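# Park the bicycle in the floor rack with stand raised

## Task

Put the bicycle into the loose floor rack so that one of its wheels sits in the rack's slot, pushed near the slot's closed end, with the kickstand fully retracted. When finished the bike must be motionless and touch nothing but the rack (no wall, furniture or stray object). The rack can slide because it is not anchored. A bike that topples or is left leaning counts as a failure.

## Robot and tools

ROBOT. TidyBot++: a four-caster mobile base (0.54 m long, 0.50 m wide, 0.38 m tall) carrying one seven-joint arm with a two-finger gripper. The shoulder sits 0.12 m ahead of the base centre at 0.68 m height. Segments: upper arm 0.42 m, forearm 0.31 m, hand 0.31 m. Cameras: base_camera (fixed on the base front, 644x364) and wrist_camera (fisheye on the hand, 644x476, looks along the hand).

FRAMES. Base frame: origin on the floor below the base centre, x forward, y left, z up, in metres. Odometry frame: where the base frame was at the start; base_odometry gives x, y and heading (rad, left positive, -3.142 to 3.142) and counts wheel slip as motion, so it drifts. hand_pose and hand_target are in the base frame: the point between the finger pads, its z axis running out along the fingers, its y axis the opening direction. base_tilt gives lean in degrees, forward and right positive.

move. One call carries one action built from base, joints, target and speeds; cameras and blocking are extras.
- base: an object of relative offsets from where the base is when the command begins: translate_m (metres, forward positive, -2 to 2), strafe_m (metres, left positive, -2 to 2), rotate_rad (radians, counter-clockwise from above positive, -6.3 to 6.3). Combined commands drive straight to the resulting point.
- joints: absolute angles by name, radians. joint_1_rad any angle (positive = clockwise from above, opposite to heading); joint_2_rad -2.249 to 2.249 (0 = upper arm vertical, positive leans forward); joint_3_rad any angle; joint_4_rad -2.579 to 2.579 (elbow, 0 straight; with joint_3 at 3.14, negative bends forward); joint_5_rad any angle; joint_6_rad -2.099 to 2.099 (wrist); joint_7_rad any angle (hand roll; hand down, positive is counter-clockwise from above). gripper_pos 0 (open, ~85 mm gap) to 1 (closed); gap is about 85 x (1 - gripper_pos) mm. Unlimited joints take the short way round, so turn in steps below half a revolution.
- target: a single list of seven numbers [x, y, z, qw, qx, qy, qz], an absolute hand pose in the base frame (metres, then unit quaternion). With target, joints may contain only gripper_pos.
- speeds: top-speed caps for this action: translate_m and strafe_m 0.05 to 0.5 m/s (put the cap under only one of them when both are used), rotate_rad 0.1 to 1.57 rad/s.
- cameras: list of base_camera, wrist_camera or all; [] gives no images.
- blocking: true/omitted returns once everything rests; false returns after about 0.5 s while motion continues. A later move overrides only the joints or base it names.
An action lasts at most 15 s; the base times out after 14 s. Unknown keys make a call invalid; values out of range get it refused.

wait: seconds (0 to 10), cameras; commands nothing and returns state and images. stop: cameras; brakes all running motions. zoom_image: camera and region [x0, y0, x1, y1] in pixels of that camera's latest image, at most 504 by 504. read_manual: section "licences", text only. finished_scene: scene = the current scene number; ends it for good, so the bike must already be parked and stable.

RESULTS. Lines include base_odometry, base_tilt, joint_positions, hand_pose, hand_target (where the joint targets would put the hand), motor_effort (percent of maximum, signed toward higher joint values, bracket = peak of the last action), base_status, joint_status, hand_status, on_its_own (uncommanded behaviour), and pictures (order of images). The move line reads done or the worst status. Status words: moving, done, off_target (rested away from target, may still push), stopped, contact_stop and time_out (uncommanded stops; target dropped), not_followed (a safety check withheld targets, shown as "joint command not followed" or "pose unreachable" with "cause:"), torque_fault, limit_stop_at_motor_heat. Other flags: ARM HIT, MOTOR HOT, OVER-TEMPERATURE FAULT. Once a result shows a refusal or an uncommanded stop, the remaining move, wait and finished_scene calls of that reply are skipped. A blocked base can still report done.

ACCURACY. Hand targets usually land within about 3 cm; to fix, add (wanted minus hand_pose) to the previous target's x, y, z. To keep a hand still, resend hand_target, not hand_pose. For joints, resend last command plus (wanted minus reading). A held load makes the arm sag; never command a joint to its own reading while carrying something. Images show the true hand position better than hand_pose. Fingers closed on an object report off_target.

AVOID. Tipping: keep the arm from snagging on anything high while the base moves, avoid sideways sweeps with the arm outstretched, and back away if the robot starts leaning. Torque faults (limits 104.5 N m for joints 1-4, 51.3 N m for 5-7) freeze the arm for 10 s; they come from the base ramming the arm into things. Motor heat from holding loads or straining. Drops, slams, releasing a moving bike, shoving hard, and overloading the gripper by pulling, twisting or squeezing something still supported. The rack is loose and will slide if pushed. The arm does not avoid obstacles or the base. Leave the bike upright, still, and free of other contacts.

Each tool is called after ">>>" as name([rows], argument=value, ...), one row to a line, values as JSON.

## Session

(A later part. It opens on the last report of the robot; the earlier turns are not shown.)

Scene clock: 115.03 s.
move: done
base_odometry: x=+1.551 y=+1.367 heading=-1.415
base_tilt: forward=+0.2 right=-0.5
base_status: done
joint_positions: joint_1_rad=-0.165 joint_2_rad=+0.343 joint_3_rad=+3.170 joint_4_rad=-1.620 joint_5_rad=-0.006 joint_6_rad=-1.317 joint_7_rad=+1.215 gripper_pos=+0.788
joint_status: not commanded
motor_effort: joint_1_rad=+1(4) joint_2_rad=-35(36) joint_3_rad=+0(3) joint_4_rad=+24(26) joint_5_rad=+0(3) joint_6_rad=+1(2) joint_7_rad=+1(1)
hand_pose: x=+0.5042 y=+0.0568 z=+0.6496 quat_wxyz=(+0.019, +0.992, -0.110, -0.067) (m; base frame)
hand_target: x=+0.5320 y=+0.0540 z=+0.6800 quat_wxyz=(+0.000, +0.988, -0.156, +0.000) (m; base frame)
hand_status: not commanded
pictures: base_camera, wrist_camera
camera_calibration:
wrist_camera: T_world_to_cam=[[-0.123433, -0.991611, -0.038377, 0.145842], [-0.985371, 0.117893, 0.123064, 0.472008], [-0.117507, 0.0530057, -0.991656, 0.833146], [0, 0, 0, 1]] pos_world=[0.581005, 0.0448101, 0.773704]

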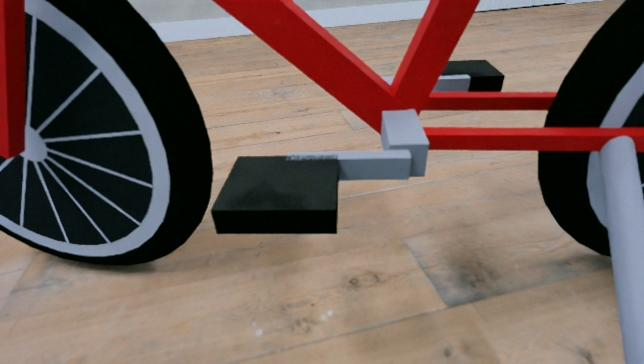

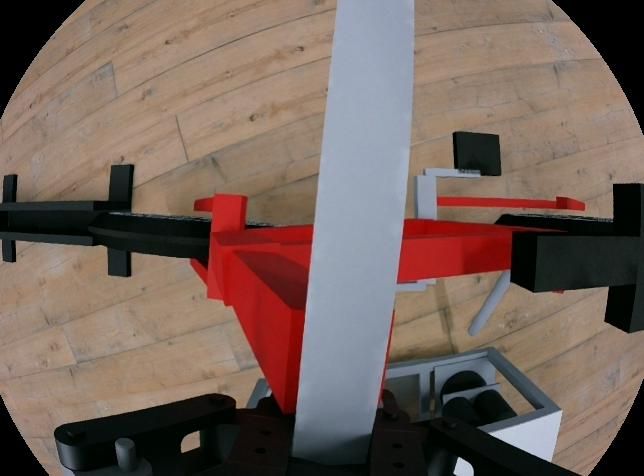

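>>> move(target=[0.54, 0.058, 0.68, 0.0, 0.9816, -0.1908, 0.0], cameras=[])

>>> move(base={"translate_m": 0.015, "strafe_m": 0.05}, speeds={"strafe_m": 0.1})

>>> zoom_image(camera="wrist_camera", region=[0, 120, 260, 280])

Scene clock: 117.03 s.
move: off_target
base_odometry: x=+1.551 y=+1.367 heading=-1.415
base_tilt: forward=+0.2 right=-0.5
base_status: not commanded
joint_positions: joint_1_rad=-0.171 joint_2_rad=+0.347 joint_3_rad=+3.174 joint_4_rad=-1.612 joint_5_rad=-0.012 joint_6_rad=-1.317 joint_7_rad=+1.144 gripper_pos=+0.788
joint_status: not commanded
motor_effort: joint_1_rad=+1(3) joint_2_rad=-36(36) joint_3_rad=+2(2) joint_4_rad=+24(25) joint_5_rad=+2(3) joint_6_rad=+2(2) joint_7_rad=-1(1)
hand_pose: x=+0.5071 y=+0.0594 z=+0.6499 quat_wxyz=(+0.019, +0.987, -0.144, -0.065) (m; base frame)
hand_target: x=+0.5400 y=+0.0580 z=+0.6800 quat_wxyz=(+0.000, +0.982, -0.191, +0.000) (m; base frame)
hand_status: off_target (0.045 m and 9.4 deg from the pose sent, 0.047 m and 12.3 deg at the start)
pictures: none
No camera images: "cameras" was empty.

Scene clock: 118.27 s.
move: done
base_odometry: x=+1.603 y=+1.359 heading=-1.415
base_tilt: forward=+0.2 right=-0.5
base_status: done
joint_positions: joint_1_rad=-0.184 joint_2_rad=+0.348 joint_3_rad=+3.185 joint_4_rad=-1.610 joint_5_rad=-0.013 joint_6_rad=-1.309 joint_7_rad=+1.139 gripper_pos=+0.788
joint_status: not commanded
motor_effort: joint_1_rad=+2(4) joint_2_rad=-35(37) joint_3_rad=+1(3) joint_4_rad=+24(27) joint_5_rad=+1(5) joint_6_rad=+3(5) joint_7_rad=+0(1)
hand_pose: x=+0.5103 y=+0.0613 z=+0.6497 quat_wxyz=(+0.019, +0.987, -0.146, -0.059) (m; base frame)
hand_target: x=+0.5400 y=+0.0580 z=+0.6800 quat_wxyz=(+0.000, +0.982, -0.191, +0.000) (m; base frame)
hand_status: not commanded
pictures: base_camera, wrist_camera
camera_calibration:
wrist_camera: T_world_to_cam=[[-0.194167, -0.980401, -0.0333652, 0.183293], [-0.975963, 0.189633, 0.107404, 0.478472], [-0.098972, 0.0534175, -0.993655, 0.825566], [0, 0, 0, 1]] pos_world=[0.584268, 0.0448669, 0.775053]

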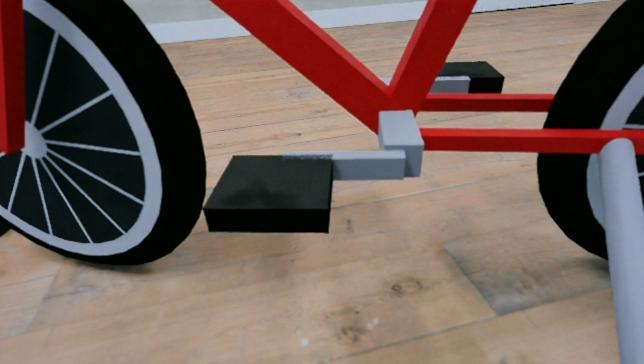

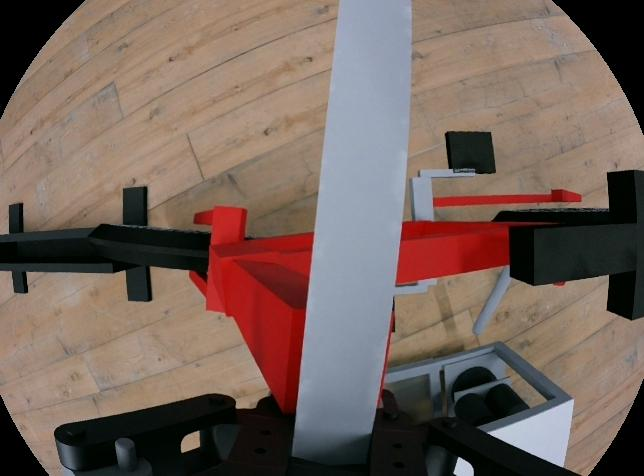

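Scaled by 1.938.

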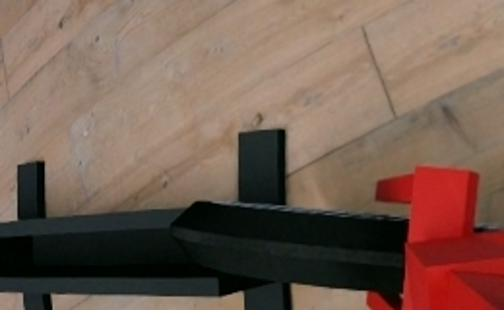

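>>> move(base={"strafe_m": -0.01}, target=[0.537, 0.05, 0.68, 0.0, 0.9903, -0.1392, 0.0], cameras=[])

>>> move(base={"strafe_m": 0.07, "translate_m": 0.012}, speeds={"strafe_m": 0.1})

>>> zoom_image(camera="wrist_camera", region=[0, 120, 260, 280])

Scene clock: 121.23 s.
move: off_target
base_odometry: x=+1.593 y=+1.358 heading=-1.415
base_tilt: forward=+0.2 right=-0.5
base_status: done
joint_positions: joint_1_rad=-0.150 joint_2_rad=+0.347 joint_3_rad=+3.178 joint_4_rad=-1.610 joint_5_rad=-0.013 joint_6_rad=-1.307 joint_7_rad=+1.175 gripper_pos=+0.788
joint_status: not commanded
motor_effort: joint_1_rad=+1(6) joint_2_rad=-33(35) joint_3_rad=+1(5) joint_4_rad=+23(25) joint_5_rad=+2(5) joint_6_rad=+5(7) joint_7_rad=+0(2)
hand_pose: x=+0.5124 y=+0.0509 z=+0.6499 quat_wxyz=(+0.015, +0.988, -0.142, -0.059) (m; base frame)
hand_target: x=+0.5370 y=+0.0500 z=+0.6800 quat_wxyz=(+0.000, +0.990, -0.139, +0.000) (m; base frame)
hand_status: off_target (0.039 m and 7.0 deg from the pose sent, 0.042 m and 7.2 deg at the start)
pictures: none
No camera images: "cameras" was empty.

Scene clock: 122.47 s.
move: done
base_odometry: x=+1.664 y=+1.357 heading=-1.415
base_tilt: forward=+0.2 right=-0.5
base_status: done
joint_positions: joint_1_rad=-0.144 joint_2_rad=+0.346 joint_3_rad=+3.179 joint_4_rad=-1.612 joint_5_rad=-0.012 joint_6_rad=-1.298 joint_7_rad=+1.175 gripper_pos=+0.788
joint_status: not commanded
motor_effort: joint_1_rad=+0(4) joint_2_rad=-36(37) joint_3_rad=+0(4) joint_4_rad=+24(27) joint_5_rad=+1(4) joint_6_rad=-1(8) joint_7_rad=+1(2)
hand_pose: x=+0.5151 y=+0.0477 z=+0.6497 quat_wxyz=(+0.015, +0.988, -0.145, -0.055) (m; base frame)
hand_target: x=+0.5370 y=+0.0500 z=+0.6800 quat_wxyz=(+0.000, +0.990, -0.139, +0.000) (m; base frame)
hand_status: not commanded
pictures: base_camera, wrist_camera
camera_calibration:
wrist_camera: T_world_to_cam=[[-0.192795, -0.980344, -0.0418993, 0.17563], [-0.977251, 0.187991, 0.0981854, 0.492404], [-0.0883788, 0.0598758, -0.994286, 0.821419], [0, 0, 0, 1]] pos_world=[0.587659, 0.0304269, 0.775737]

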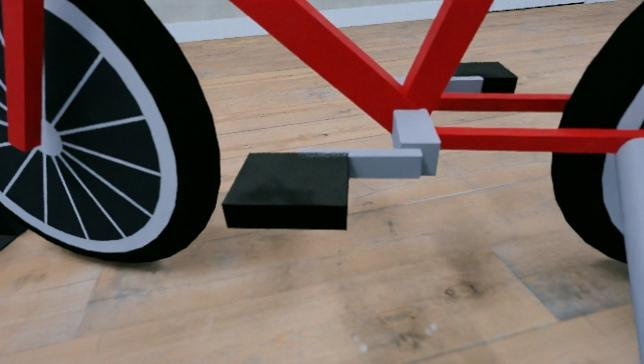

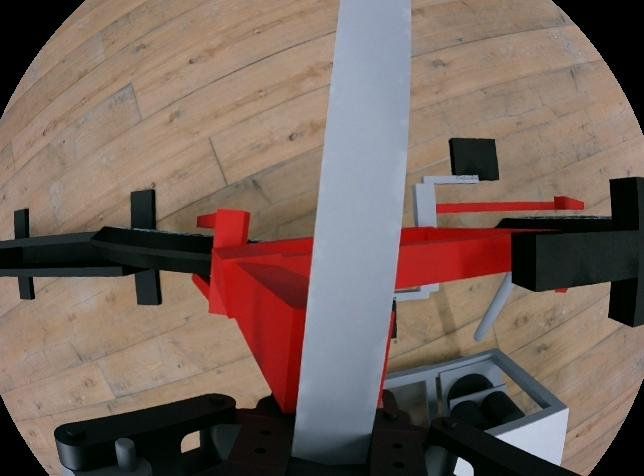

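Scaled by 1.938.

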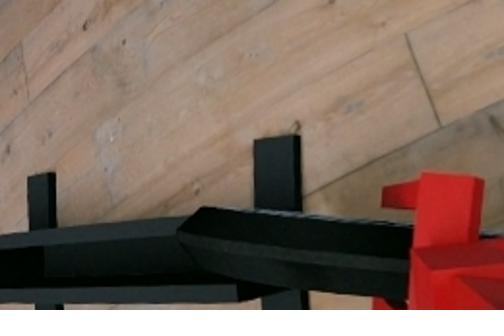

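>>> move(base={"strafe_m": -0.06, "translate_m": -0.01}, speeds={"strafe_m": 0.12}, cameras=[])

>>> move(target=[0.535, 0.046, 0.68, 0.0, 0.9945, -0.1045, 0.0])

>>> zoom_image(camera="wrist_camera", region=[0, 120, 260, 280])

Scene clock: 124.67 s.
move: done
base_odometry: x=+1.603 y=+1.358 heading=-1.415
base_tilt: forward=+0.2 right=-0.6
base_status: done
joint_positions: joint_1_rad=-0.144 joint_2_rad=+0.344 joint_3_rad=+3.177 joint_4_rad=-1.614 joint_5_rad=-0.012 joint_6_rad=-1.302 joint_7_rad=+1.175 gripper_pos=+0.788
joint_status: not commanded
motor_effort: joint_1_rad=+1(5) joint_2_rad=-35(37) joint_3_rad=+0(4) joint_4_rad=+23(27) joint_5_rad=+2(4) joint_6_rad=+1(8) joint_7_rad=+1(2)
hand_pose: x=+0.5127 y=+0.0485 z=+0.6498 quat_wxyz=(+0.015, +0.988, -0.144, -0.057) (m; base frame)
hand_target: x=+0.5370 y=+0.0500 z=+0.6800 quat_wxyz=(+0.000, +0.990, -0.139, +0.000) (m; base frame)
hand_status: not commanded
pictures: none
No camera images: "cameras" was empty.

Scene clock: 125.27 s.
move: off_target
base_odometry: x=+1.603 y=+1.358 heading=-1.415
base_tilt: forward=+0.2 right=-0.5
base_status: not commanded
joint_positions: joint_1_rad=-0.136 joint_2_rad=+0.344 joint_3_rad=+3.177 joint_4_rad=-1.614 joint_5_rad=-0.008 joint_6_rad=-1.294 joint_7_rad=+1.218 gripper_pos=+0.788
joint_status: not commanded
motor_effort: joint_1_rad=+2(2) joint_2_rad=-35(36) joint_3_rad=+0(1) joint_4_rad=+23(24) joint_5_rad=-1(2) joint_6_rad=+2(3) joint_7_rad=+1(2)
hand_pose: x=+0.5155 y=+0.0444 z=+0.6496 quat_wxyz=(+0.014, +0.990, -0.126, -0.053) (m; base frame)
hand_target: x=+0.5350 y=+0.0460 z=+0.6800 quat_wxyz=(+0.000, +0.995, -0.105, +0.000) (m; base frame)
hand_status: off_target (0.036 m and 6.8 deg from the pose sent, 0.038 m and 8.2 deg at the start)
pictures: base_camera, wrist_camera
camera_calibration:
wrist_camera: T_world_to_cam=[[-0.154797, -0.986909, -0.0452505, 0.155361], [-0.984006, 0.149931, 0.0961974, 0.499929], [-0.0881537, 0.0594177, -0.994333, 0.821485], [0, 0, 0, 1]] pos_world=[0.588399, 0.0295617, 0.775768]

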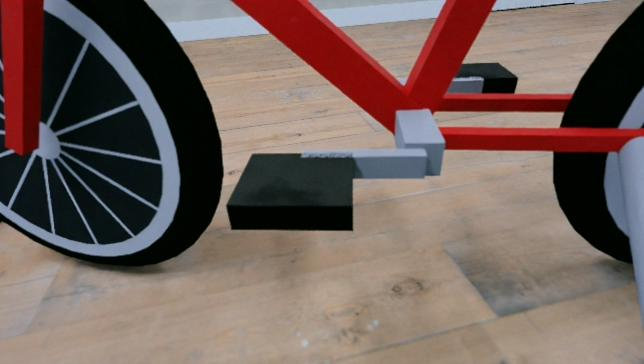

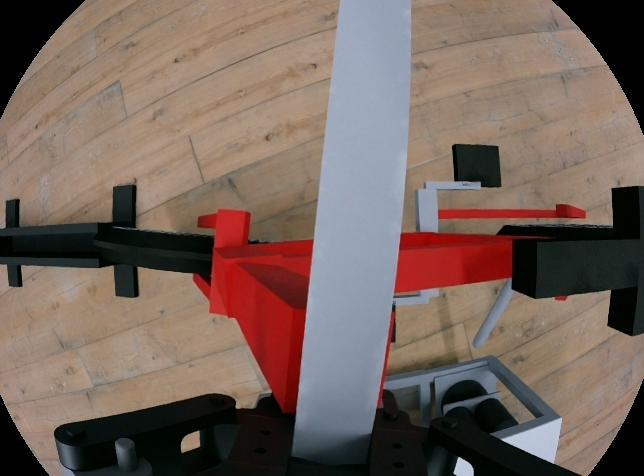

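Scaled by 1.938.

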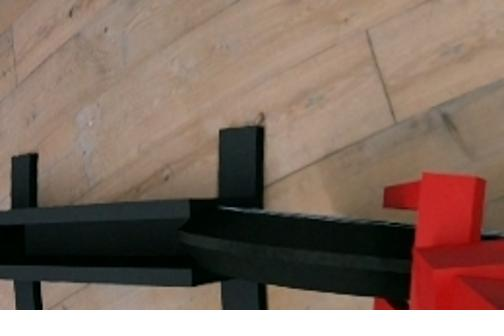

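>>> move(target=[0.534, 0.042, 0.68, 0.0, 0.9969, -0.0785, 0.0], cameras=[])

>>> move(base={"strafe_m": 0.06, "translate_m": 0.01}, speeds={"strafe_m": 0.1})

>>> zoom_image(camera="wrist_camera", region=[0, 120, 260, 280])

Scene clock: 127.30 s.
move: off_target
base_odometry: x=+1.603 y=+1.358 heading=-1.415
base_tilt: forward=+0.2 right=-0.5
base_status: not commanded
joint_positions: joint_1_rad=-0.124 joint_2_rad=+0.344 joint_3_rad=+3.177 joint_4_rad=-1.615 joint_5_rad=-0.007 joint_6_rad=-1.287 joint_7_rad=+1.260 gripper_pos=+0.788
joint_status: not commanded
motor_effort: joint_1_rad=+0(2) joint_2_rad=-35(37) joint_3_rad=-1(2) joint_4_rad=+24(25) joint_5_rad=+0(3) joint_6_rad=+2(4) joint_7_rad=+1(3)
hand_pose: x=+0.5178 y=+0.0393 z=+0.6495 quat_wxyz=(+0.013, +0.992, -0.111, -0.050) (m; base frame)
hand_target: x=+0.5340 y=+0.0420 z=+0.6800 quat_wxyz=(+0.000, +0.997, -0.079, +0.000) (m; base frame)
hand_status: off_target (0.035 m and 7.0 deg from the pose sent, 0.036 m and 8.4 deg at the start)
pictures: none
No camera images: "cameras" was empty.

Scene clock: 128.43 s.
move: done
base_odometry: x=+1.664 y=+1.357 heading=-1.415
base_tilt: forward=+0.2 right=-0.5
base_status: done
joint_positions: joint_1_rad=-0.117 joint_2_rad=+0.341 joint_3_rad=+3.175 joint_4_rad=-1.619 joint_5_rad=-0.005 joint_6_rad=-1.282 joint_7_rad=+1.261 gripper_pos=+0.788
joint_status: not commanded
motor_effort: joint_1_rad=-1(4) joint_2_rad=-35(36) joint_3_rad=-1(4) joint_4_rad=+24(25) joint_5_rad=-2(3) joint_6_rad=+2(6) joint_7_rad=+1(3)
hand_pose: x=+0.5181 y=+0.0367 z=+0.6493 quat_wxyz=(+0.013, +0.992, -0.113, -0.048) (m; base frame)
hand_target: x=+0.5340 y=+0.0420 z=+0.6800 quat_wxyz=(+0.000, +0.997, -0.079, +0.000) (m; base frame)
hand_status: not commanded
pictures: base_camera, wrist_camera
camera_calibration:
wrist_camera: T_world_to_cam=[[-0.128925, -0.990399, -0.0498738, 0.137898], [-0.988442, 0.1243, 0.0867867, 0.513022], [-0.0797542, 0.0604863, -0.994978, 0.817845], [0, 0, 0, 1]] pos_world=[0.590097, 0.0233366, 0.776091]

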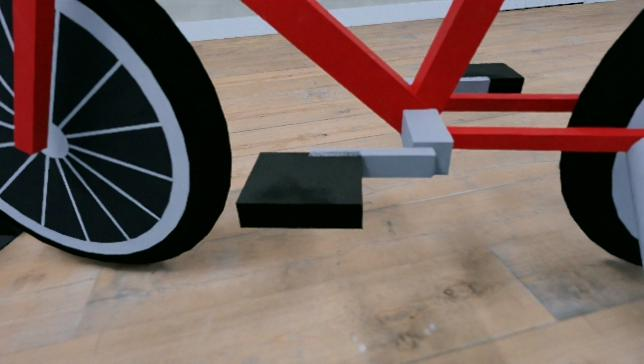

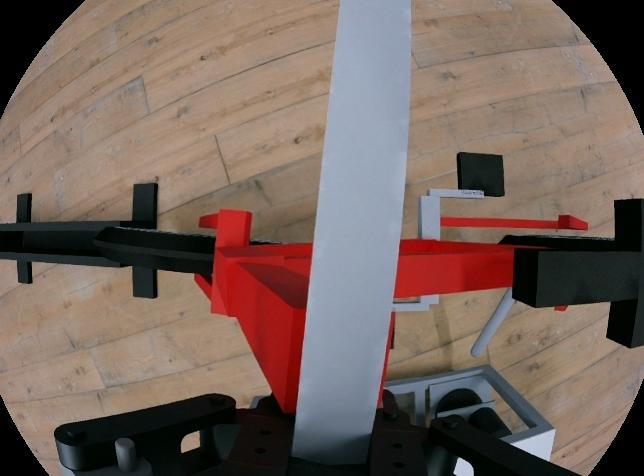

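Scaled by 1.938.

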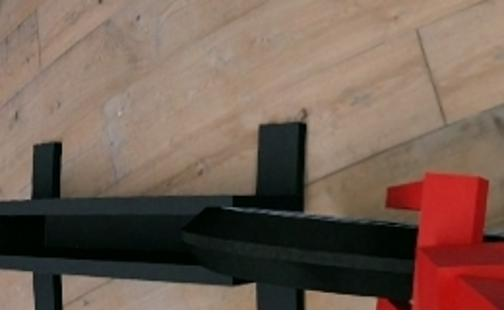

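>>> move(base={"strafe_m": 0.07, "translate_m": 0.012}, speeds={"strafe_m": 0.1})

>>> zoom_image(camera="wrist_camera", region=[0, 120, 260, 280])

Scene clock: 130.30 s.
move: done
base_odometry: x=+1.736 y=+1.356 heading=-1.415
base_tilt: forward=+0.2 right=-0.5
base_status: done
joint_positions: joint_1_rad=-0.114 joint_2_rad=+0.340 joint_3_rad=+3.174 joint_4_rad=-1.621 joint_5_rad=-0.004 joint_6_rad=-1.276 joint_7_rad=+1.261 gripper_pos=+0.788
joint_status: not commanded
motor_effort: joint_1_rad=-1(4) joint_2_rad=-35(36) joint_3_rad=-1(4) joint_4_rad=+24(25) joint_5_rad=-2(3) joint_6_rad=-1(6) joint_7_rad=+2(3)
hand_pose: x=+0.5193 y=+0.0356 z=+0.6491 quat_wxyz=(+0.013, +0.992, -0.114, -0.046) (m; base frame)
hand_target: x=+0.5340 y=+0.0420 z=+0.6800 quat_wxyz=(+0.000, +0.997, -0.079, +0.000) (m; base frame)
hand_status: not commanded
pictures: base_camera, wrist_camera
camera_calibration:
wrist_camera: T_world_to_cam=[[-0.129772, -0.99028, -0.0500528, 0.13749], [-0.988757, 0.125461, 0.0813587, 0.517999], [-0.0742883, 0.0600481, -0.995427, 0.815341], [0, 0, 0, 1]] pos_world=[0.590588, 0.0222056, 0.776351]

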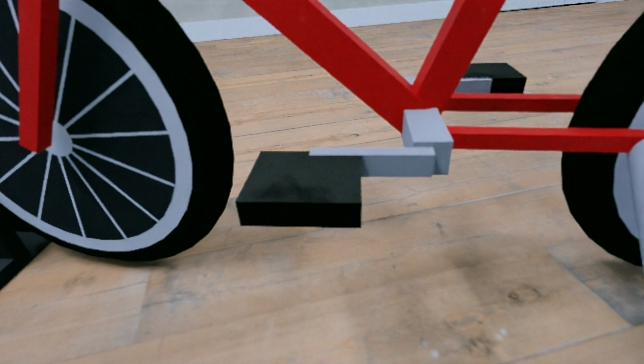

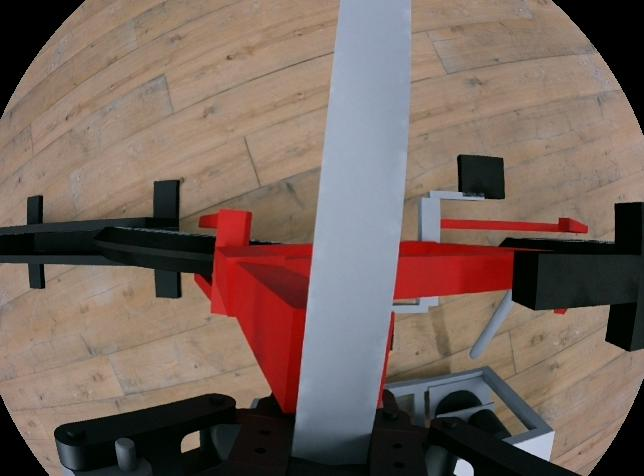

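Scaled by 1.938.

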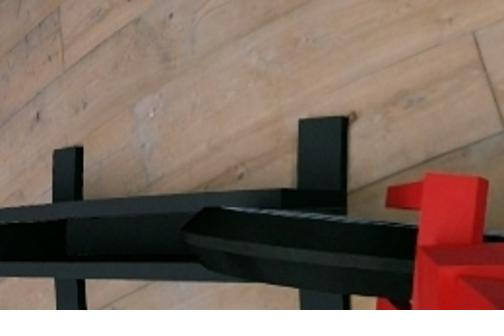

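>>> move(base={"translate_m": 0.04}, target=[0.496, 0.038, 0.68, 0.0, 0.9969, -0.0785, 0.0], cameras=[])

>>> move(base={"translate_m": 0.04}, target=[0.456, 0.038, 0.70, 0.0, 0.9969, -0.0785, 0.0], cameras=[])

>>> move(target=[0.456, 0.038, 0.80, 0.0, 0.9969, -0.0785, 0.0])

Scene clock: 134.50 s.
move: time_out
base_odometry: x=+1.741 y=+1.319 heading=-1.415
base_tilt: forward=+0.2 right=-0.6
base_status: translate_m time_out (by the wheels' count: +0.037 of +0.040)
joint_positions: joint_1_rad=-0.112 joint_2_rad=+0.262 joint_3_rad=+3.162 joint_4_rad=-1.735 joint_5_rad=-0.013 joint_6_rad=-1.262 joint_7_rad=+1.262 gripper_pos=+0.788
joint_status: not commanded
motor_effort: joint_1_rad=+1(4) joint_2_rad=-33(37) joint_3_rad=+0(3) joint_4_rad=+25(28) joint_5_rad=+1(5) joint_6_rad=-1(4) joint_7_rad=+4(7)
hand_pose: x=+0.4759 y=+0.0378 z=+0.6490 quat_wxyz=(+0.009, +0.992, -0.111, -0.058) (m; base frame)
hand_target: x=+0.4960 y=+0.0380 z=+0.6800 quat_wxyz=(+0.000, +0.997, -0.079, +0.000) (m; base frame)
hand_status: off_target (0.037 m and 7.7 deg from the pose sent, 0.039 m and 6.8 deg at the start)
pictures: none
No camera images: "cameras" was empty.

not run: a stop that you did not command came earlier in this reply.

not run: a stop that you did not command came earlier in this reply.

>>> move(target=[0.482, 0.038, 0.80, 0.0, 0.9969, -0.0785, 0.0])

>>> zoom_image(camera="base_camera", region=[0, 120, 300, 300])

Scene clock: 136.70 s.
move: off_target
base_odometry: x=+1.741 y=+1.319 heading=-1.415
base_tilt: forward=+0.2 right=-0.5
base_status: not commanded
joint_positions: joint_1_rad=-0.108 joint_2_rad=+0.368 joint_3_rad=+3.162 joint_4_rad=-1.595 joint_5_rad=-0.013 joint_6_rad=-1.475 joint_7_rad=+1.262 gripper_pos=+0.788
joint_status: not commanded
motor_effort: joint_1_rad=+0(3) joint_2_rad=-71(71) joint_3_rad=+0(1) joint_4_rad=+47(48) joint_5_rad=+6(7) joint_6_rad=-12(12) joint_7_rad=+2(4)
hand_pose: x=+0.4684 y=+0.0366 z=+0.6566 quat_wxyz=(+0.026, +0.983, -0.111, -0.145) (m; base frame)
hand_target: x=+0.4820 y=+0.0380 z=+0.8000 quat_wxyz=(+0.000, +0.997, -0.079, +0.000) (m; base frame)
hand_status: off_target (0.144 m and 17.4 deg from the pose sent, 0.151 m and 7.7 deg at the start)
pictures: base_camera, wrist_camera
camera_calibration:
wrist_camera: T_world_to_cam=[[-0.133877, -0.990814, -0.0190952, 0.11393], [-0.952788, 0.123393, 0.277433, 0.321388], [-0.272528, 0.0553356, -0.960555, 0.88904], [0, 0, 0, 1]] pos_world=[0.563756, 0.0240307, 0.766984]

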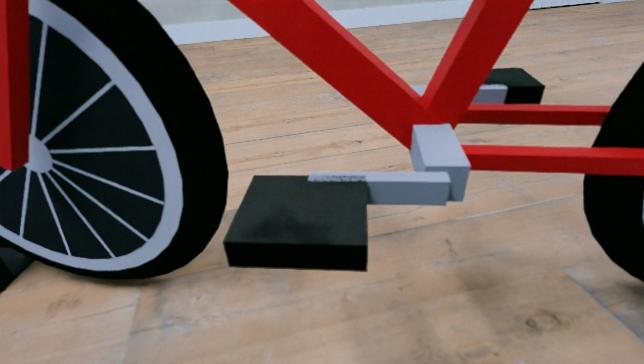

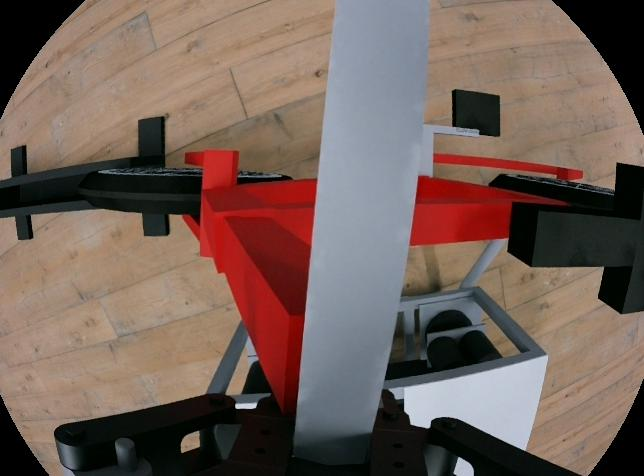

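Scaled by 1.680.

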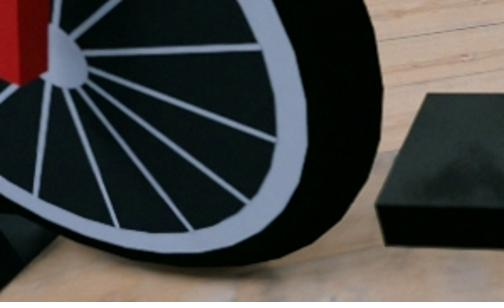

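>>> move(target=[0.49, 0.038, 0.86, 0.0, 0.9969, -0.0785, 0.0])

>>> zoom_image(camera="base_camera", region=[0, 120, 300, 300])

Scene clock: 138.70 s.
move: off_target
base_odometry: x=+1.741 y=+1.318 heading=-1.415
base_tilt: forward=+0.3 right=-0.5
base_status: not commanded
joint_positions: joint_1_rad=-0.098 joint_2_rad=+0.456 joint_3_rad=+3.161 joint_4_rad=-1.334 joint_5_rad=-0.033 joint_6_rad=-1.648 joint_7_rad=+1.264 gripper_pos=+0.788
joint_status: not commanded
motor_effort: joint_1_rad=-1(4) joint_2_rad=-83(86) joint_3_rad=-1(3) joint_4_rad=+47(50) joint_5_rad=+6(11) joint_6_rad=-16(19) joint_7_rad=+0(2)
hand_pose: x=+0.5181 y=+0.0443 z=+0.6933 quat_wxyz=(+0.016, +0.982, -0.113, -0.147) (m; base frame)
hand_target: x=+0.4900 y=+0.0380 z=+0.8600 quat_wxyz=(+0.000, +0.997, -0.079, +0.000) (m; base frame)
hand_status: off_target (0.169 m and 17.6 deg from the pose sent, 0.205 m and 17.4 deg at the start)
pictures: base_camera, wrist_camera
camera_calibration:
wrist_camera: T_world_to_cam=[[-0.14189, -0.989147, -0.0381601, 0.146153], [-0.951149, 0.125558, 0.282047, 0.353531], [-0.274194, 0.0763156, -0.958641, 0.936016], [0, 0, 0, 1]] pos_world=[0.613648, 0.0287452, 0.803169]

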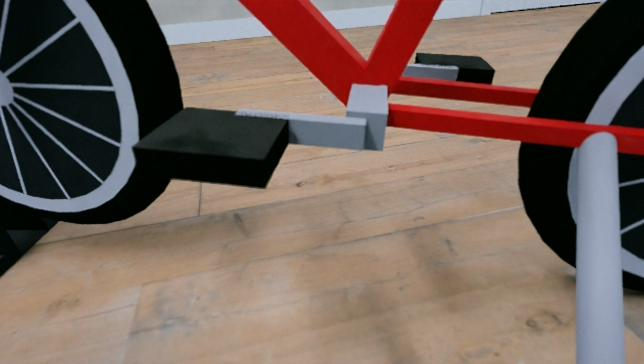

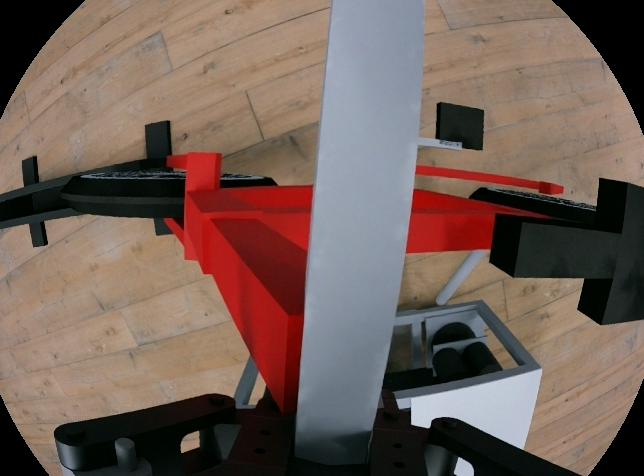

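Scaled by 1.680.

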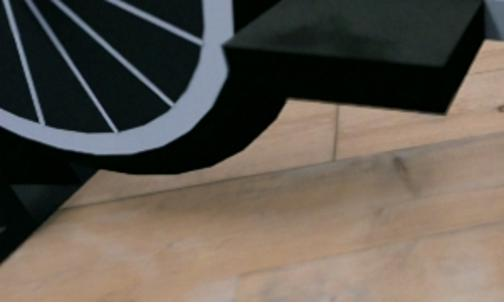

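>>> zoom_image(camera="wrist_camera", region=[0, 80, 260, 260])

Scaled by 1.938.

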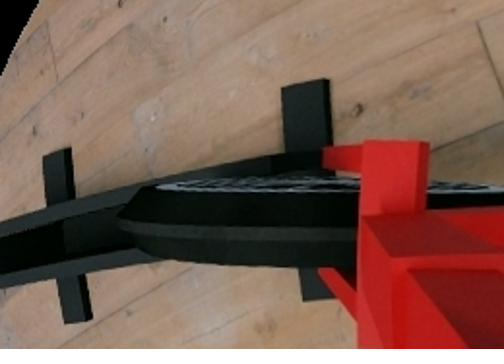

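>>> move(base={"strafe_m": 0.10, "translate_m": -0.01}, speeds={"strafe_m": 0.2})

>>> zoom_image(camera="wrist_camera", region=[0, 80, 260, 260])

Scene clock: 142.33 s.
move: done
base_odometry: x=+1.839 y=+1.344 heading=-1.415
base_tilt: forward=+0.3 right=-0.5
base_status: done
joint_positions: joint_1_rad=-0.110 joint_2_rad=+0.450 joint_3_rad=+3.145 joint_4_rad=-1.327 joint_5_rad=-0.040 joint_6_rad=-1.669 joint_7_rad=+1.264 gripper_pos=+0.788
joint_status: not commanded
motor_effort: joint_1_rad=+0(8) joint_2_rad=-80(85) joint_3_rad=+0(5) joint_4_rad=+47(51) joint_5_rad=+6(11) joint_6_rad=-15(17) joint_7_rad=+1(1)
hand_pose: x=+0.5125 y=+0.0560 z=+0.6995 quat_wxyz=(+0.012, +0.983, -0.100, -0.153) (m; base frame)
hand_target: x=+0.4900 y=+0.0380 z=+0.8600 quat_wxyz=(+0.000, +0.997, -0.079, +0.000) (m; base frame)
hand_status: not commanded
pictures: base_camera, wrist_camera
camera_calibration:
wrist_camera: T_world_to_cam=[[-0.117486, -0.991845, -0.049397, 0.15269], [-0.951262, 0.0981186, 0.292359, 0.339351], [-0.285128, 0.0813376, -0.955032, 0.942384], [0, 0, 0, 1]] pos_world=[0.609451, 0.0414971, 0.808337]

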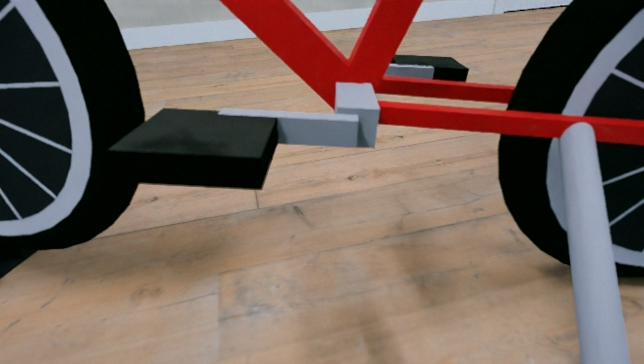

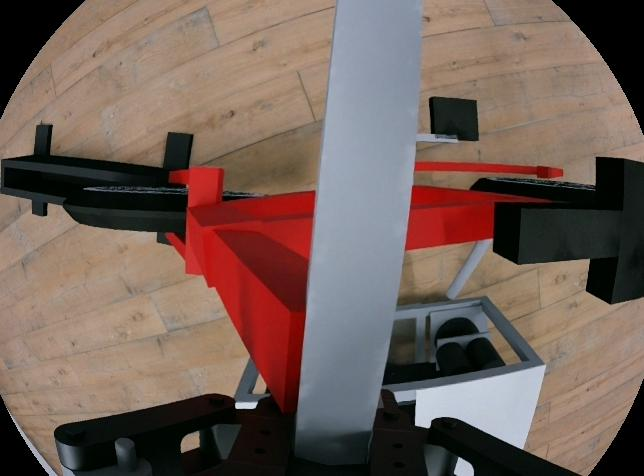

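Scaled by 1.938.

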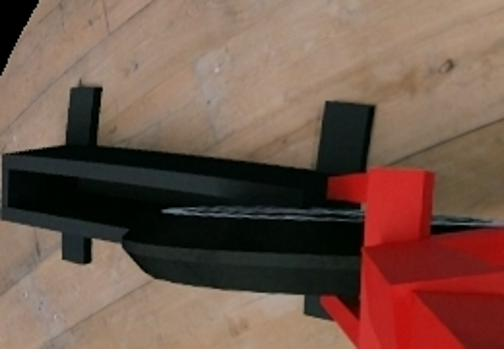

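>>> move(base={"strafe_m": 0.15, "translate_m": 0.035}, speeds={"strafe_m": 0.25}, cameras=["wrist_camera"])

>>> move(target=[0.50, 0.038, 0.74, 0.0, 0.9969, -0.0785, 0.0])

>>> zoom_image(camera="wrist_camera", region=[0, 80, 260, 260])

Scene clock: 146.57 s.
move: done
base_odometry: x=+1.993 y=+1.332 heading=-1.415
base_tilt: forward=+0.2 right=-0.5
base_status: done
joint_positions: joint_1_rad=-0.114 joint_2_rad=+0.452 joint_3_rad=+3.151 joint_4_rad=-1.318 joint_5_rad=-0.040 joint_6_rad=-1.680 joint_7_rad=+1.267 gripper_pos=+0.788
joint_status: not commanded
motor_effort: joint_1_rad=+0(9) joint_2_rad=-79(83) joint_3_rad=+0(6) joint_4_rad=+45(51) joint_5_rad=+6(10) joint_6_rad=-16(21) joint_7_rad=+0(3)
hand_pose: x=+0.5129 y=+0.0557 z=+0.7017 quat_wxyz=(+0.013, +0.983, -0.099, -0.154) (m; base frame)
hand_target: x=+0.4900 y=+0.0380 z=+0.8600 quat_wxyz=(+0.000, +0.997, -0.079, +0.000) (m; base frame)
hand_status: not commanded
pictures: wrist_camera
camera_calibration:
wrist_camera: T_world_to_cam=[[-0.115665, -0.992136, -0.0478273, 0.150485], [-0.950629, 0.0966092, 0.294907, 0.33704], [-0.287968, 0.0795763, -0.954328, 0.945646], [0, 0, 0, 1]] pos_world=[0.610121, 0.0414898, 0.810258]

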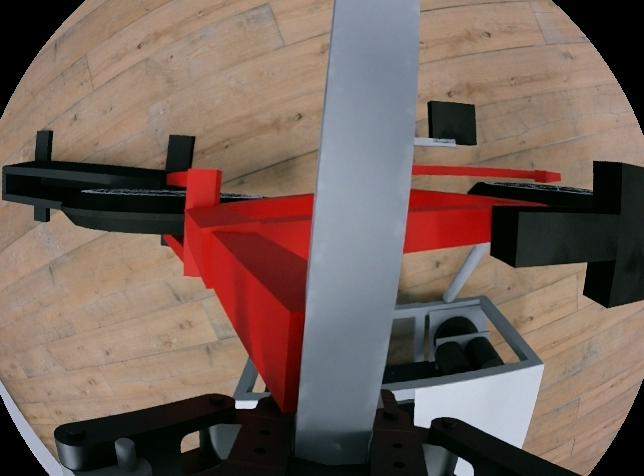

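Scene clock: 148.37 s.
move: off_target
base_odometry: x=+1.993 y=+1.332 heading=-1.415
base_tilt: forward=+0.2 right=-0.5
base_status: not commanded
joint_positions: joint_1_rad=-0.092 joint_2_rad=+0.347 joint_3_rad=+3.158 joint_4_rad=-1.615 joint_5_rad=-0.017 joint_6_rad=-1.437 joint_7_rad=+1.267 gripper_pos=+0.790
joint_status: not commanded
motor_effort: joint_1_rad=+0(5) joint_2_rad=-55(80) joint_3_rad=-1(6) joint_4_rad=+35(45) joint_5_rad=+2(9) joint_6_rad=-9(18) joint_7_rad=+1(2)
hand_pose: x=+0.4723 y=+0.0335 z=+0.6566 quat_wxyz=(+0.019, +0.985, -0.115, -0.127) (m; base frame)
hand_target: x=+0.5000 y=+0.0380 z=+0.7400 quat_wxyz=(+0.000, +0.997, -0.079, +0.000) (m; base frame)
hand_status: off_target (0.088 m and 15.3 deg from the pose sent, 0.044 m and 17.9 deg at the start)
pictures: base_camera, wrist_camera
camera_calibration:
wrist_camera: T_world_to_cam=[[-0.141353, -0.989384, -0.0337473, 0.124421], [-0.961746, 0.129164, 0.24158, 0.353074], [-0.234656, 0.0666043, -0.969794, 0.878065], [0, 0, 0, 1]] pos_world=[0.563198, 0.0190125, 0.770445]

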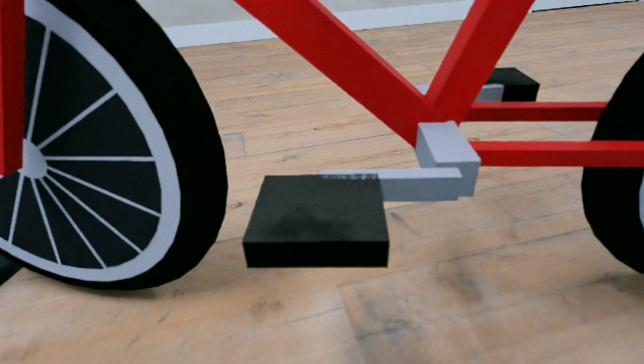

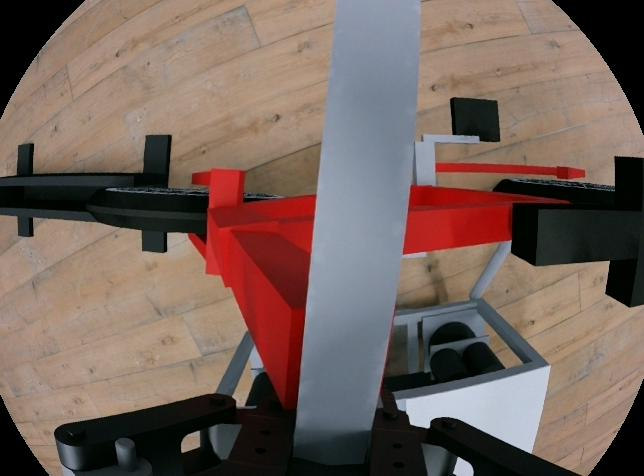

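Scaled by 1.938.

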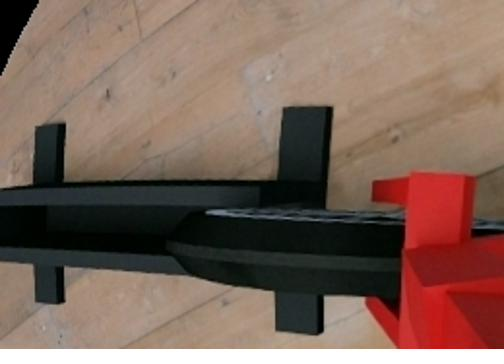

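>>> move(base={"translate_m": 0.03}, speeds={"translate_m": 0.1})

>>> zoom_image(camera="wrist_camera", region=[0, 80, 260, 260])

Scene clock: 151.73 s.
move: done
base_odometry: x=+1.997 y=+1.304 heading=-1.415
base_tilt: forward=+0.2 right=-0.6
base_status: done
joint_positions: joint_1_rad=-0.098 joint_2_rad=+0.333 joint_3_rad=+3.157 joint_4_rad=-1.639 joint_5_rad=-0.022 joint_6_rad=-1.431 joint_7_rad=+1.267 gripper_pos=+0.790
joint_status: not commanded
motor_effort: joint_1_rad=+0(2) joint_2_rad=-51(55) joint_3_rad=-1(2) joint_4_rad=+37(39) joint_5_rad=+3(5) joint_6_rad=-5(9) joint_7_rad=+4(4)
hand_pose: x=+0.4641 y=+0.0368 z=+0.6561 quat_wxyz=(+0.017, +0.985, -0.112, -0.129) (m; base frame)
hand_target: x=+0.5000 y=+0.0380 z=+0.7400 quat_wxyz=(+0.000, +0.997, -0.079, +0.000) (m; base frame)
hand_status: not commanded
pictures: base_camera, wrist_camera
camera_calibration:
wrist_camera: T_world_to_cam=[[-0.136812, -0.989871, -0.0379175, 0.127168], [-0.961426, 0.123465, 0.245797, 0.342192], [-0.238625, 0.0700828, -0.96858, 0.876433], [0, 0, 0, 1]] pos_world=[0.555529, 0.0222084, 0.769608]

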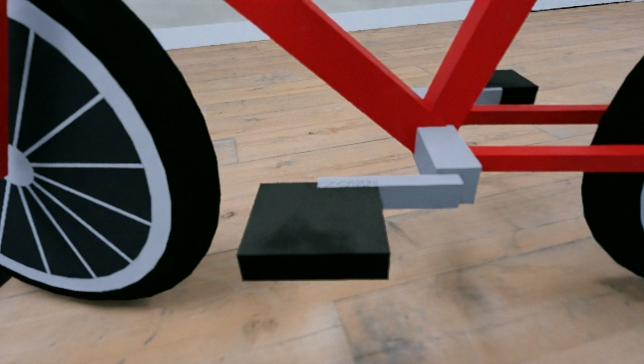

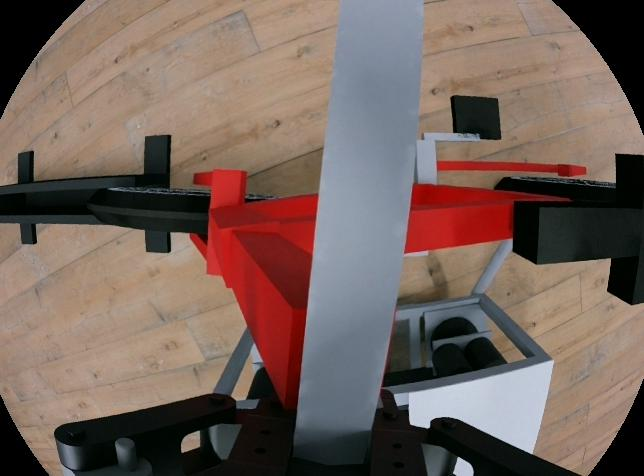

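Scaled by 1.938.

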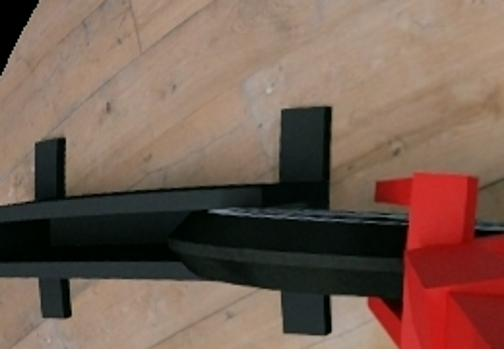

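>>> move(target=[0.50, 0.036, 0.86, 0.0, 0.9981, -0.0610, 0.0], cameras=["wrist_camera"])

>>> move(base={"strafe_m": 0.08, "translate_m": 0.01}, speeds={"strafe_m": 0.3})

>>> zoom_image(camera="wrist_camera", region=[0, 80, 260, 260])

Scene clock: 154.63 s.
move: off_target
base_odometry: x=+1.997 y=+1.303 heading=-1.415
base_tilt: forward=+0.2 right=-0.5
base_status: not commanded
joint_positions: joint_1_rad=-0.097 joint_2_rad=+0.476 joint_3_rad=+3.161 joint_4_rad=-1.289 joint_5_rad=-0.039 joint_6_rad=-1.661 joint_7_rad=+1.295 gripper_pos=+0.812
joint_status: not commanded
motor_effort: joint_1_rad=-2(7) joint_2_rad=-81(88) joint_3_rad=-1(6) joint_4_rad=+44(62) joint_5_rad=+5(9) joint_6_rad=-17(23) joint_7_rad=+2(6)
hand_pose: x=+0.5306 y=+0.0467 z=+0.6965 quat_wxyz=(+0.010, +0.985, -0.098, -0.142) (m; base frame)
hand_target: x=+0.5000 y=+0.0360 z=+0.8600 quat_wxyz=(+0.000, +0.998, -0.061, +0.000) (m; base frame)
hand_status: off_target (0.167 m and 16.9 deg from the pose sent, 0.207 m and 16.1 deg at the start)
pictures: wrist_camera
camera_calibration:
wrist_camera: T_world_to_cam=[[-0.113023, -0.992088, -0.0546598, 0.14676], [-0.957693, 0.09412, 0.271966, 0.376128], [-0.264669, 0.0830856, -0.960753, 0.938442], [0, 0, 0, 1]] pos_world=[0.625179, 0.0322265, 0.807339]

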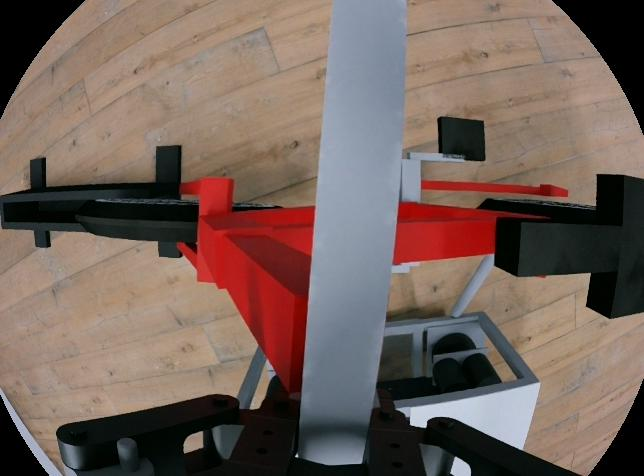

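Scene clock: 155.90 s.
move: done
base_odometry: x=+2.078 y=+1.305 heading=-1.415
base_tilt: forward=+0.3 right=-0.5
base_status: done
joint_positions: joint_1_rad=-0.102 joint_2_rad=+0.476 joint_3_rad=+3.161 joint_4_rad=-1.289 joint_5_rad=-0.037 joint_6_rad=-1.670 joint_7_rad=+1.298 gripper_pos=+0.812
joint_status: not commanded
motor_effort: joint_1_rad=+0(7) joint_2_rad=-80(83) joint_3_rad=+0(5) joint_4_rad=+44(47) joint_5_rad=+6(8) joint_6_rad=-18(20) joint_7_rad=+2(3)
hand_pose: x=+0.5277 y=+0.0476 z=+0.6974 quat_wxyz=(+0.012, +0.985, -0.094, -0.146) (m; base frame)
hand_target: x=+0.5000 y=+0.0360 z=+0.8600 quat_wxyz=(+0.000, +0.998, -0.061, +0.000) (m; base frame)
hand_status: not commanded
pictures: base_camera, wrist_camera
camera_calibration:
wrist_camera: T_world_to_cam=[[-0.106066, -0.99301, -0.0517739, 0.141738], [-0.955889, 0.0874815, 0.280399, 0.366536], [-0.273909, 0.0792309, -0.958486, 0.94192], [0, 0, 0, 1]] pos_world=[0.623402, 0.0340532, 0.807379]

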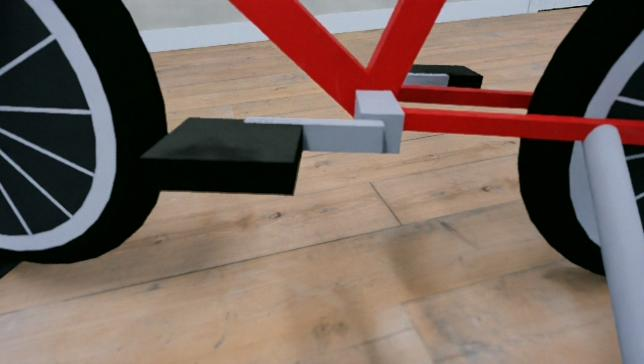

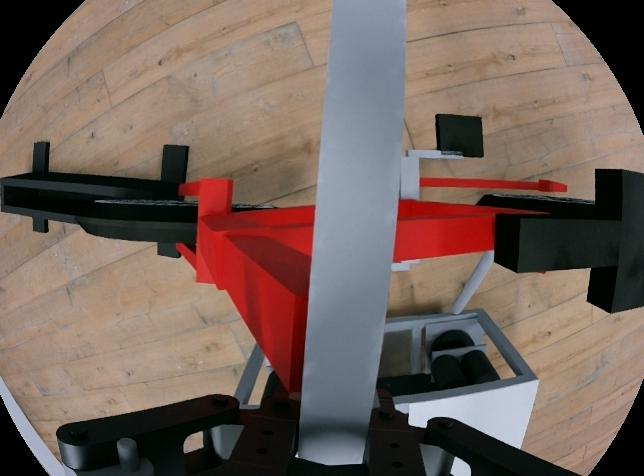

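Scaled by 1.938.

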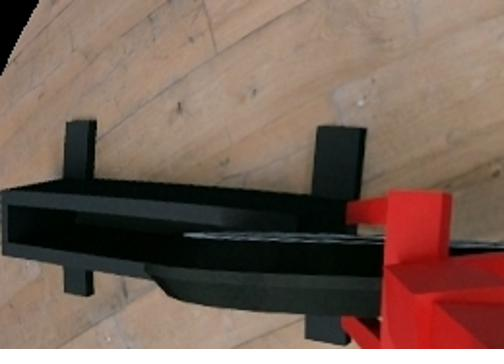

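>>> move(target=[0.50, 0.041, 0.86, 0.0, 0.9954, -0.0958, 0.0], cameras=["wrist_camera"])

>>> move(base={"strafe_m": 0.08, "translate_m": 0.02}, speeds={"strafe_m": 0.4})

>>> zoom_image(camera="wrist_camera", region=[0, 80, 260, 260])

Scene clock: 159.43 s.
move: off_target
base_odometry: x=+2.078 y=+1.305 heading=-1.415
base_tilt: forward=+0.3 right=-0.5
base_status: not commanded
joint_positions: joint_1_rad=-0.106 joint_2_rad=+0.475 joint_3_rad=+3.161 joint_4_rad=-1.289 joint_5_rad=-0.037 joint_6_rad=-1.671 joint_7_rad=+1.277 gripper_pos=+0.812
joint_status: not commanded
motor_effort: joint_1_rad=-2(2) joint_2_rad=-80(81) joint_3_rad=-1(1) joint_4_rad=+45(46) joint_5_rad=+5(8) joint_6_rad=-16(17) joint_7_rad=+1(2)
hand_pose: x=+0.5275 y=+0.0492 z=+0.6977 quat_wxyz=(+0.014, +0.984, -0.103, -0.146) (m; base frame)
hand_target: x=+0.5000 y=+0.0410 z=+0.8600 quat_wxyz=(+0.000, +0.995, -0.096, +0.000) (m; base frame)
hand_status: off_target (0.165 m and 16.9 deg from the pose sent, 0.165 m and 16.9 deg at the start)
pictures: wrist_camera
camera_calibration:
wrist_camera: T_world_to_cam=[[-0.122446, -0.991419, -0.045785, 0.147678], [-0.954474, 0.104988, 0.279208, 0.365334], [-0.272005, 0.0778884, -0.959138, 0.941575], [0, 0, 0, 1]] pos_world=[0.622898, 0.0347171, 0.807858]

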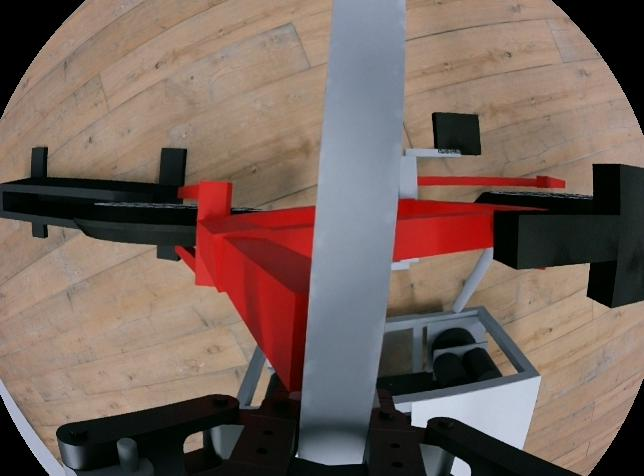

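Scene clock: 160.70 s.
move: done
base_odometry: x=+2.160 y=+1.298 heading=-1.415
base_tilt: forward=+0.3 right=-0.5
base_status: done
joint_positions: joint_1_rad=-0.118 joint_2_rad=+0.476 joint_3_rad=+3.165 joint_4_rad=-1.288 joint_5_rad=-0.038 joint_6_rad=-1.671 joint_7_rad=+1.277 gripper_pos=+0.812
joint_status: not commanded
motor_effort: joint_1_rad=-1(8) joint_2_rad=-81(83) joint_3_rad=-1(5) joint_4_rad=+44(46) joint_5_rad=+5(9) joint_6_rad=-18(21) joint_7_rad=+2(3)
hand_pose: x=+0.5273 y=+0.0530 z=+0.6975 quat_wxyz=(+0.015, +0.984, -0.099, -0.146) (m; base frame)
hand_target: x=+0.5000 y=+0.0410 z=+0.8600 quat_wxyz=(+0.000, +0.995, -0.096, +0.000) (m; base frame)
hand_status: not commanded
pictures: base_camera, wrist_camera
camera_calibration:
wrist_camera: T_world_to_cam=[[-0.114076, -0.992462, -0.0447951, 0.146359], [-0.955278, 0.0971967, 0.279278, 0.365537], [-0.272819, 0.0746507, -0.959165, 0.941664], [0, 0, 0, 1]] pos_world=[0.622789, 0.0394311, 0.807681]

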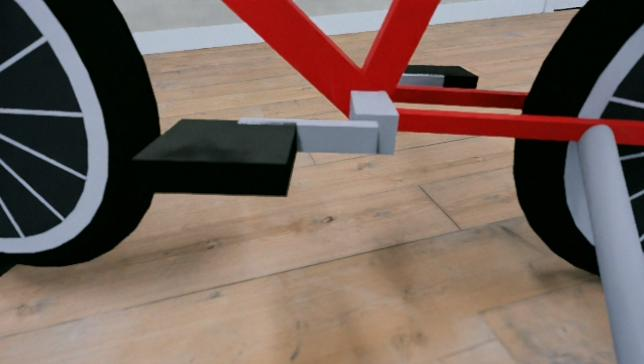

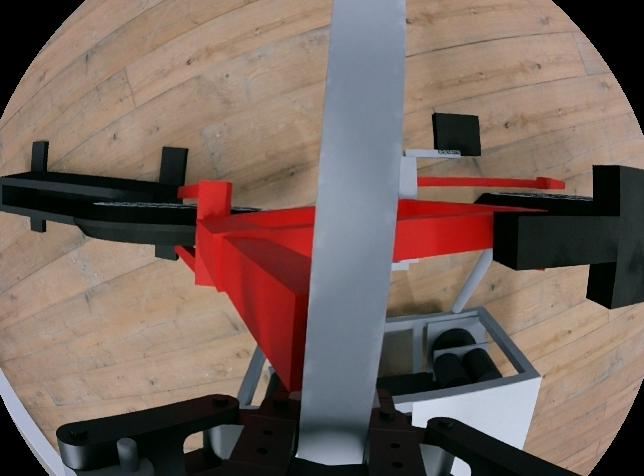

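Scaled by 1.938.

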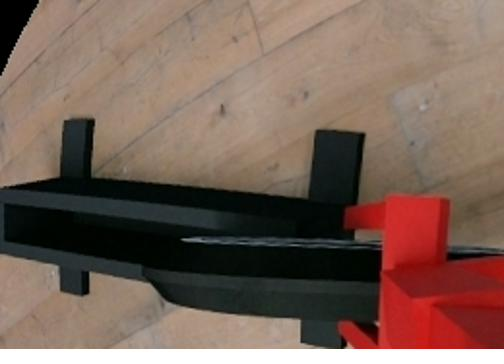

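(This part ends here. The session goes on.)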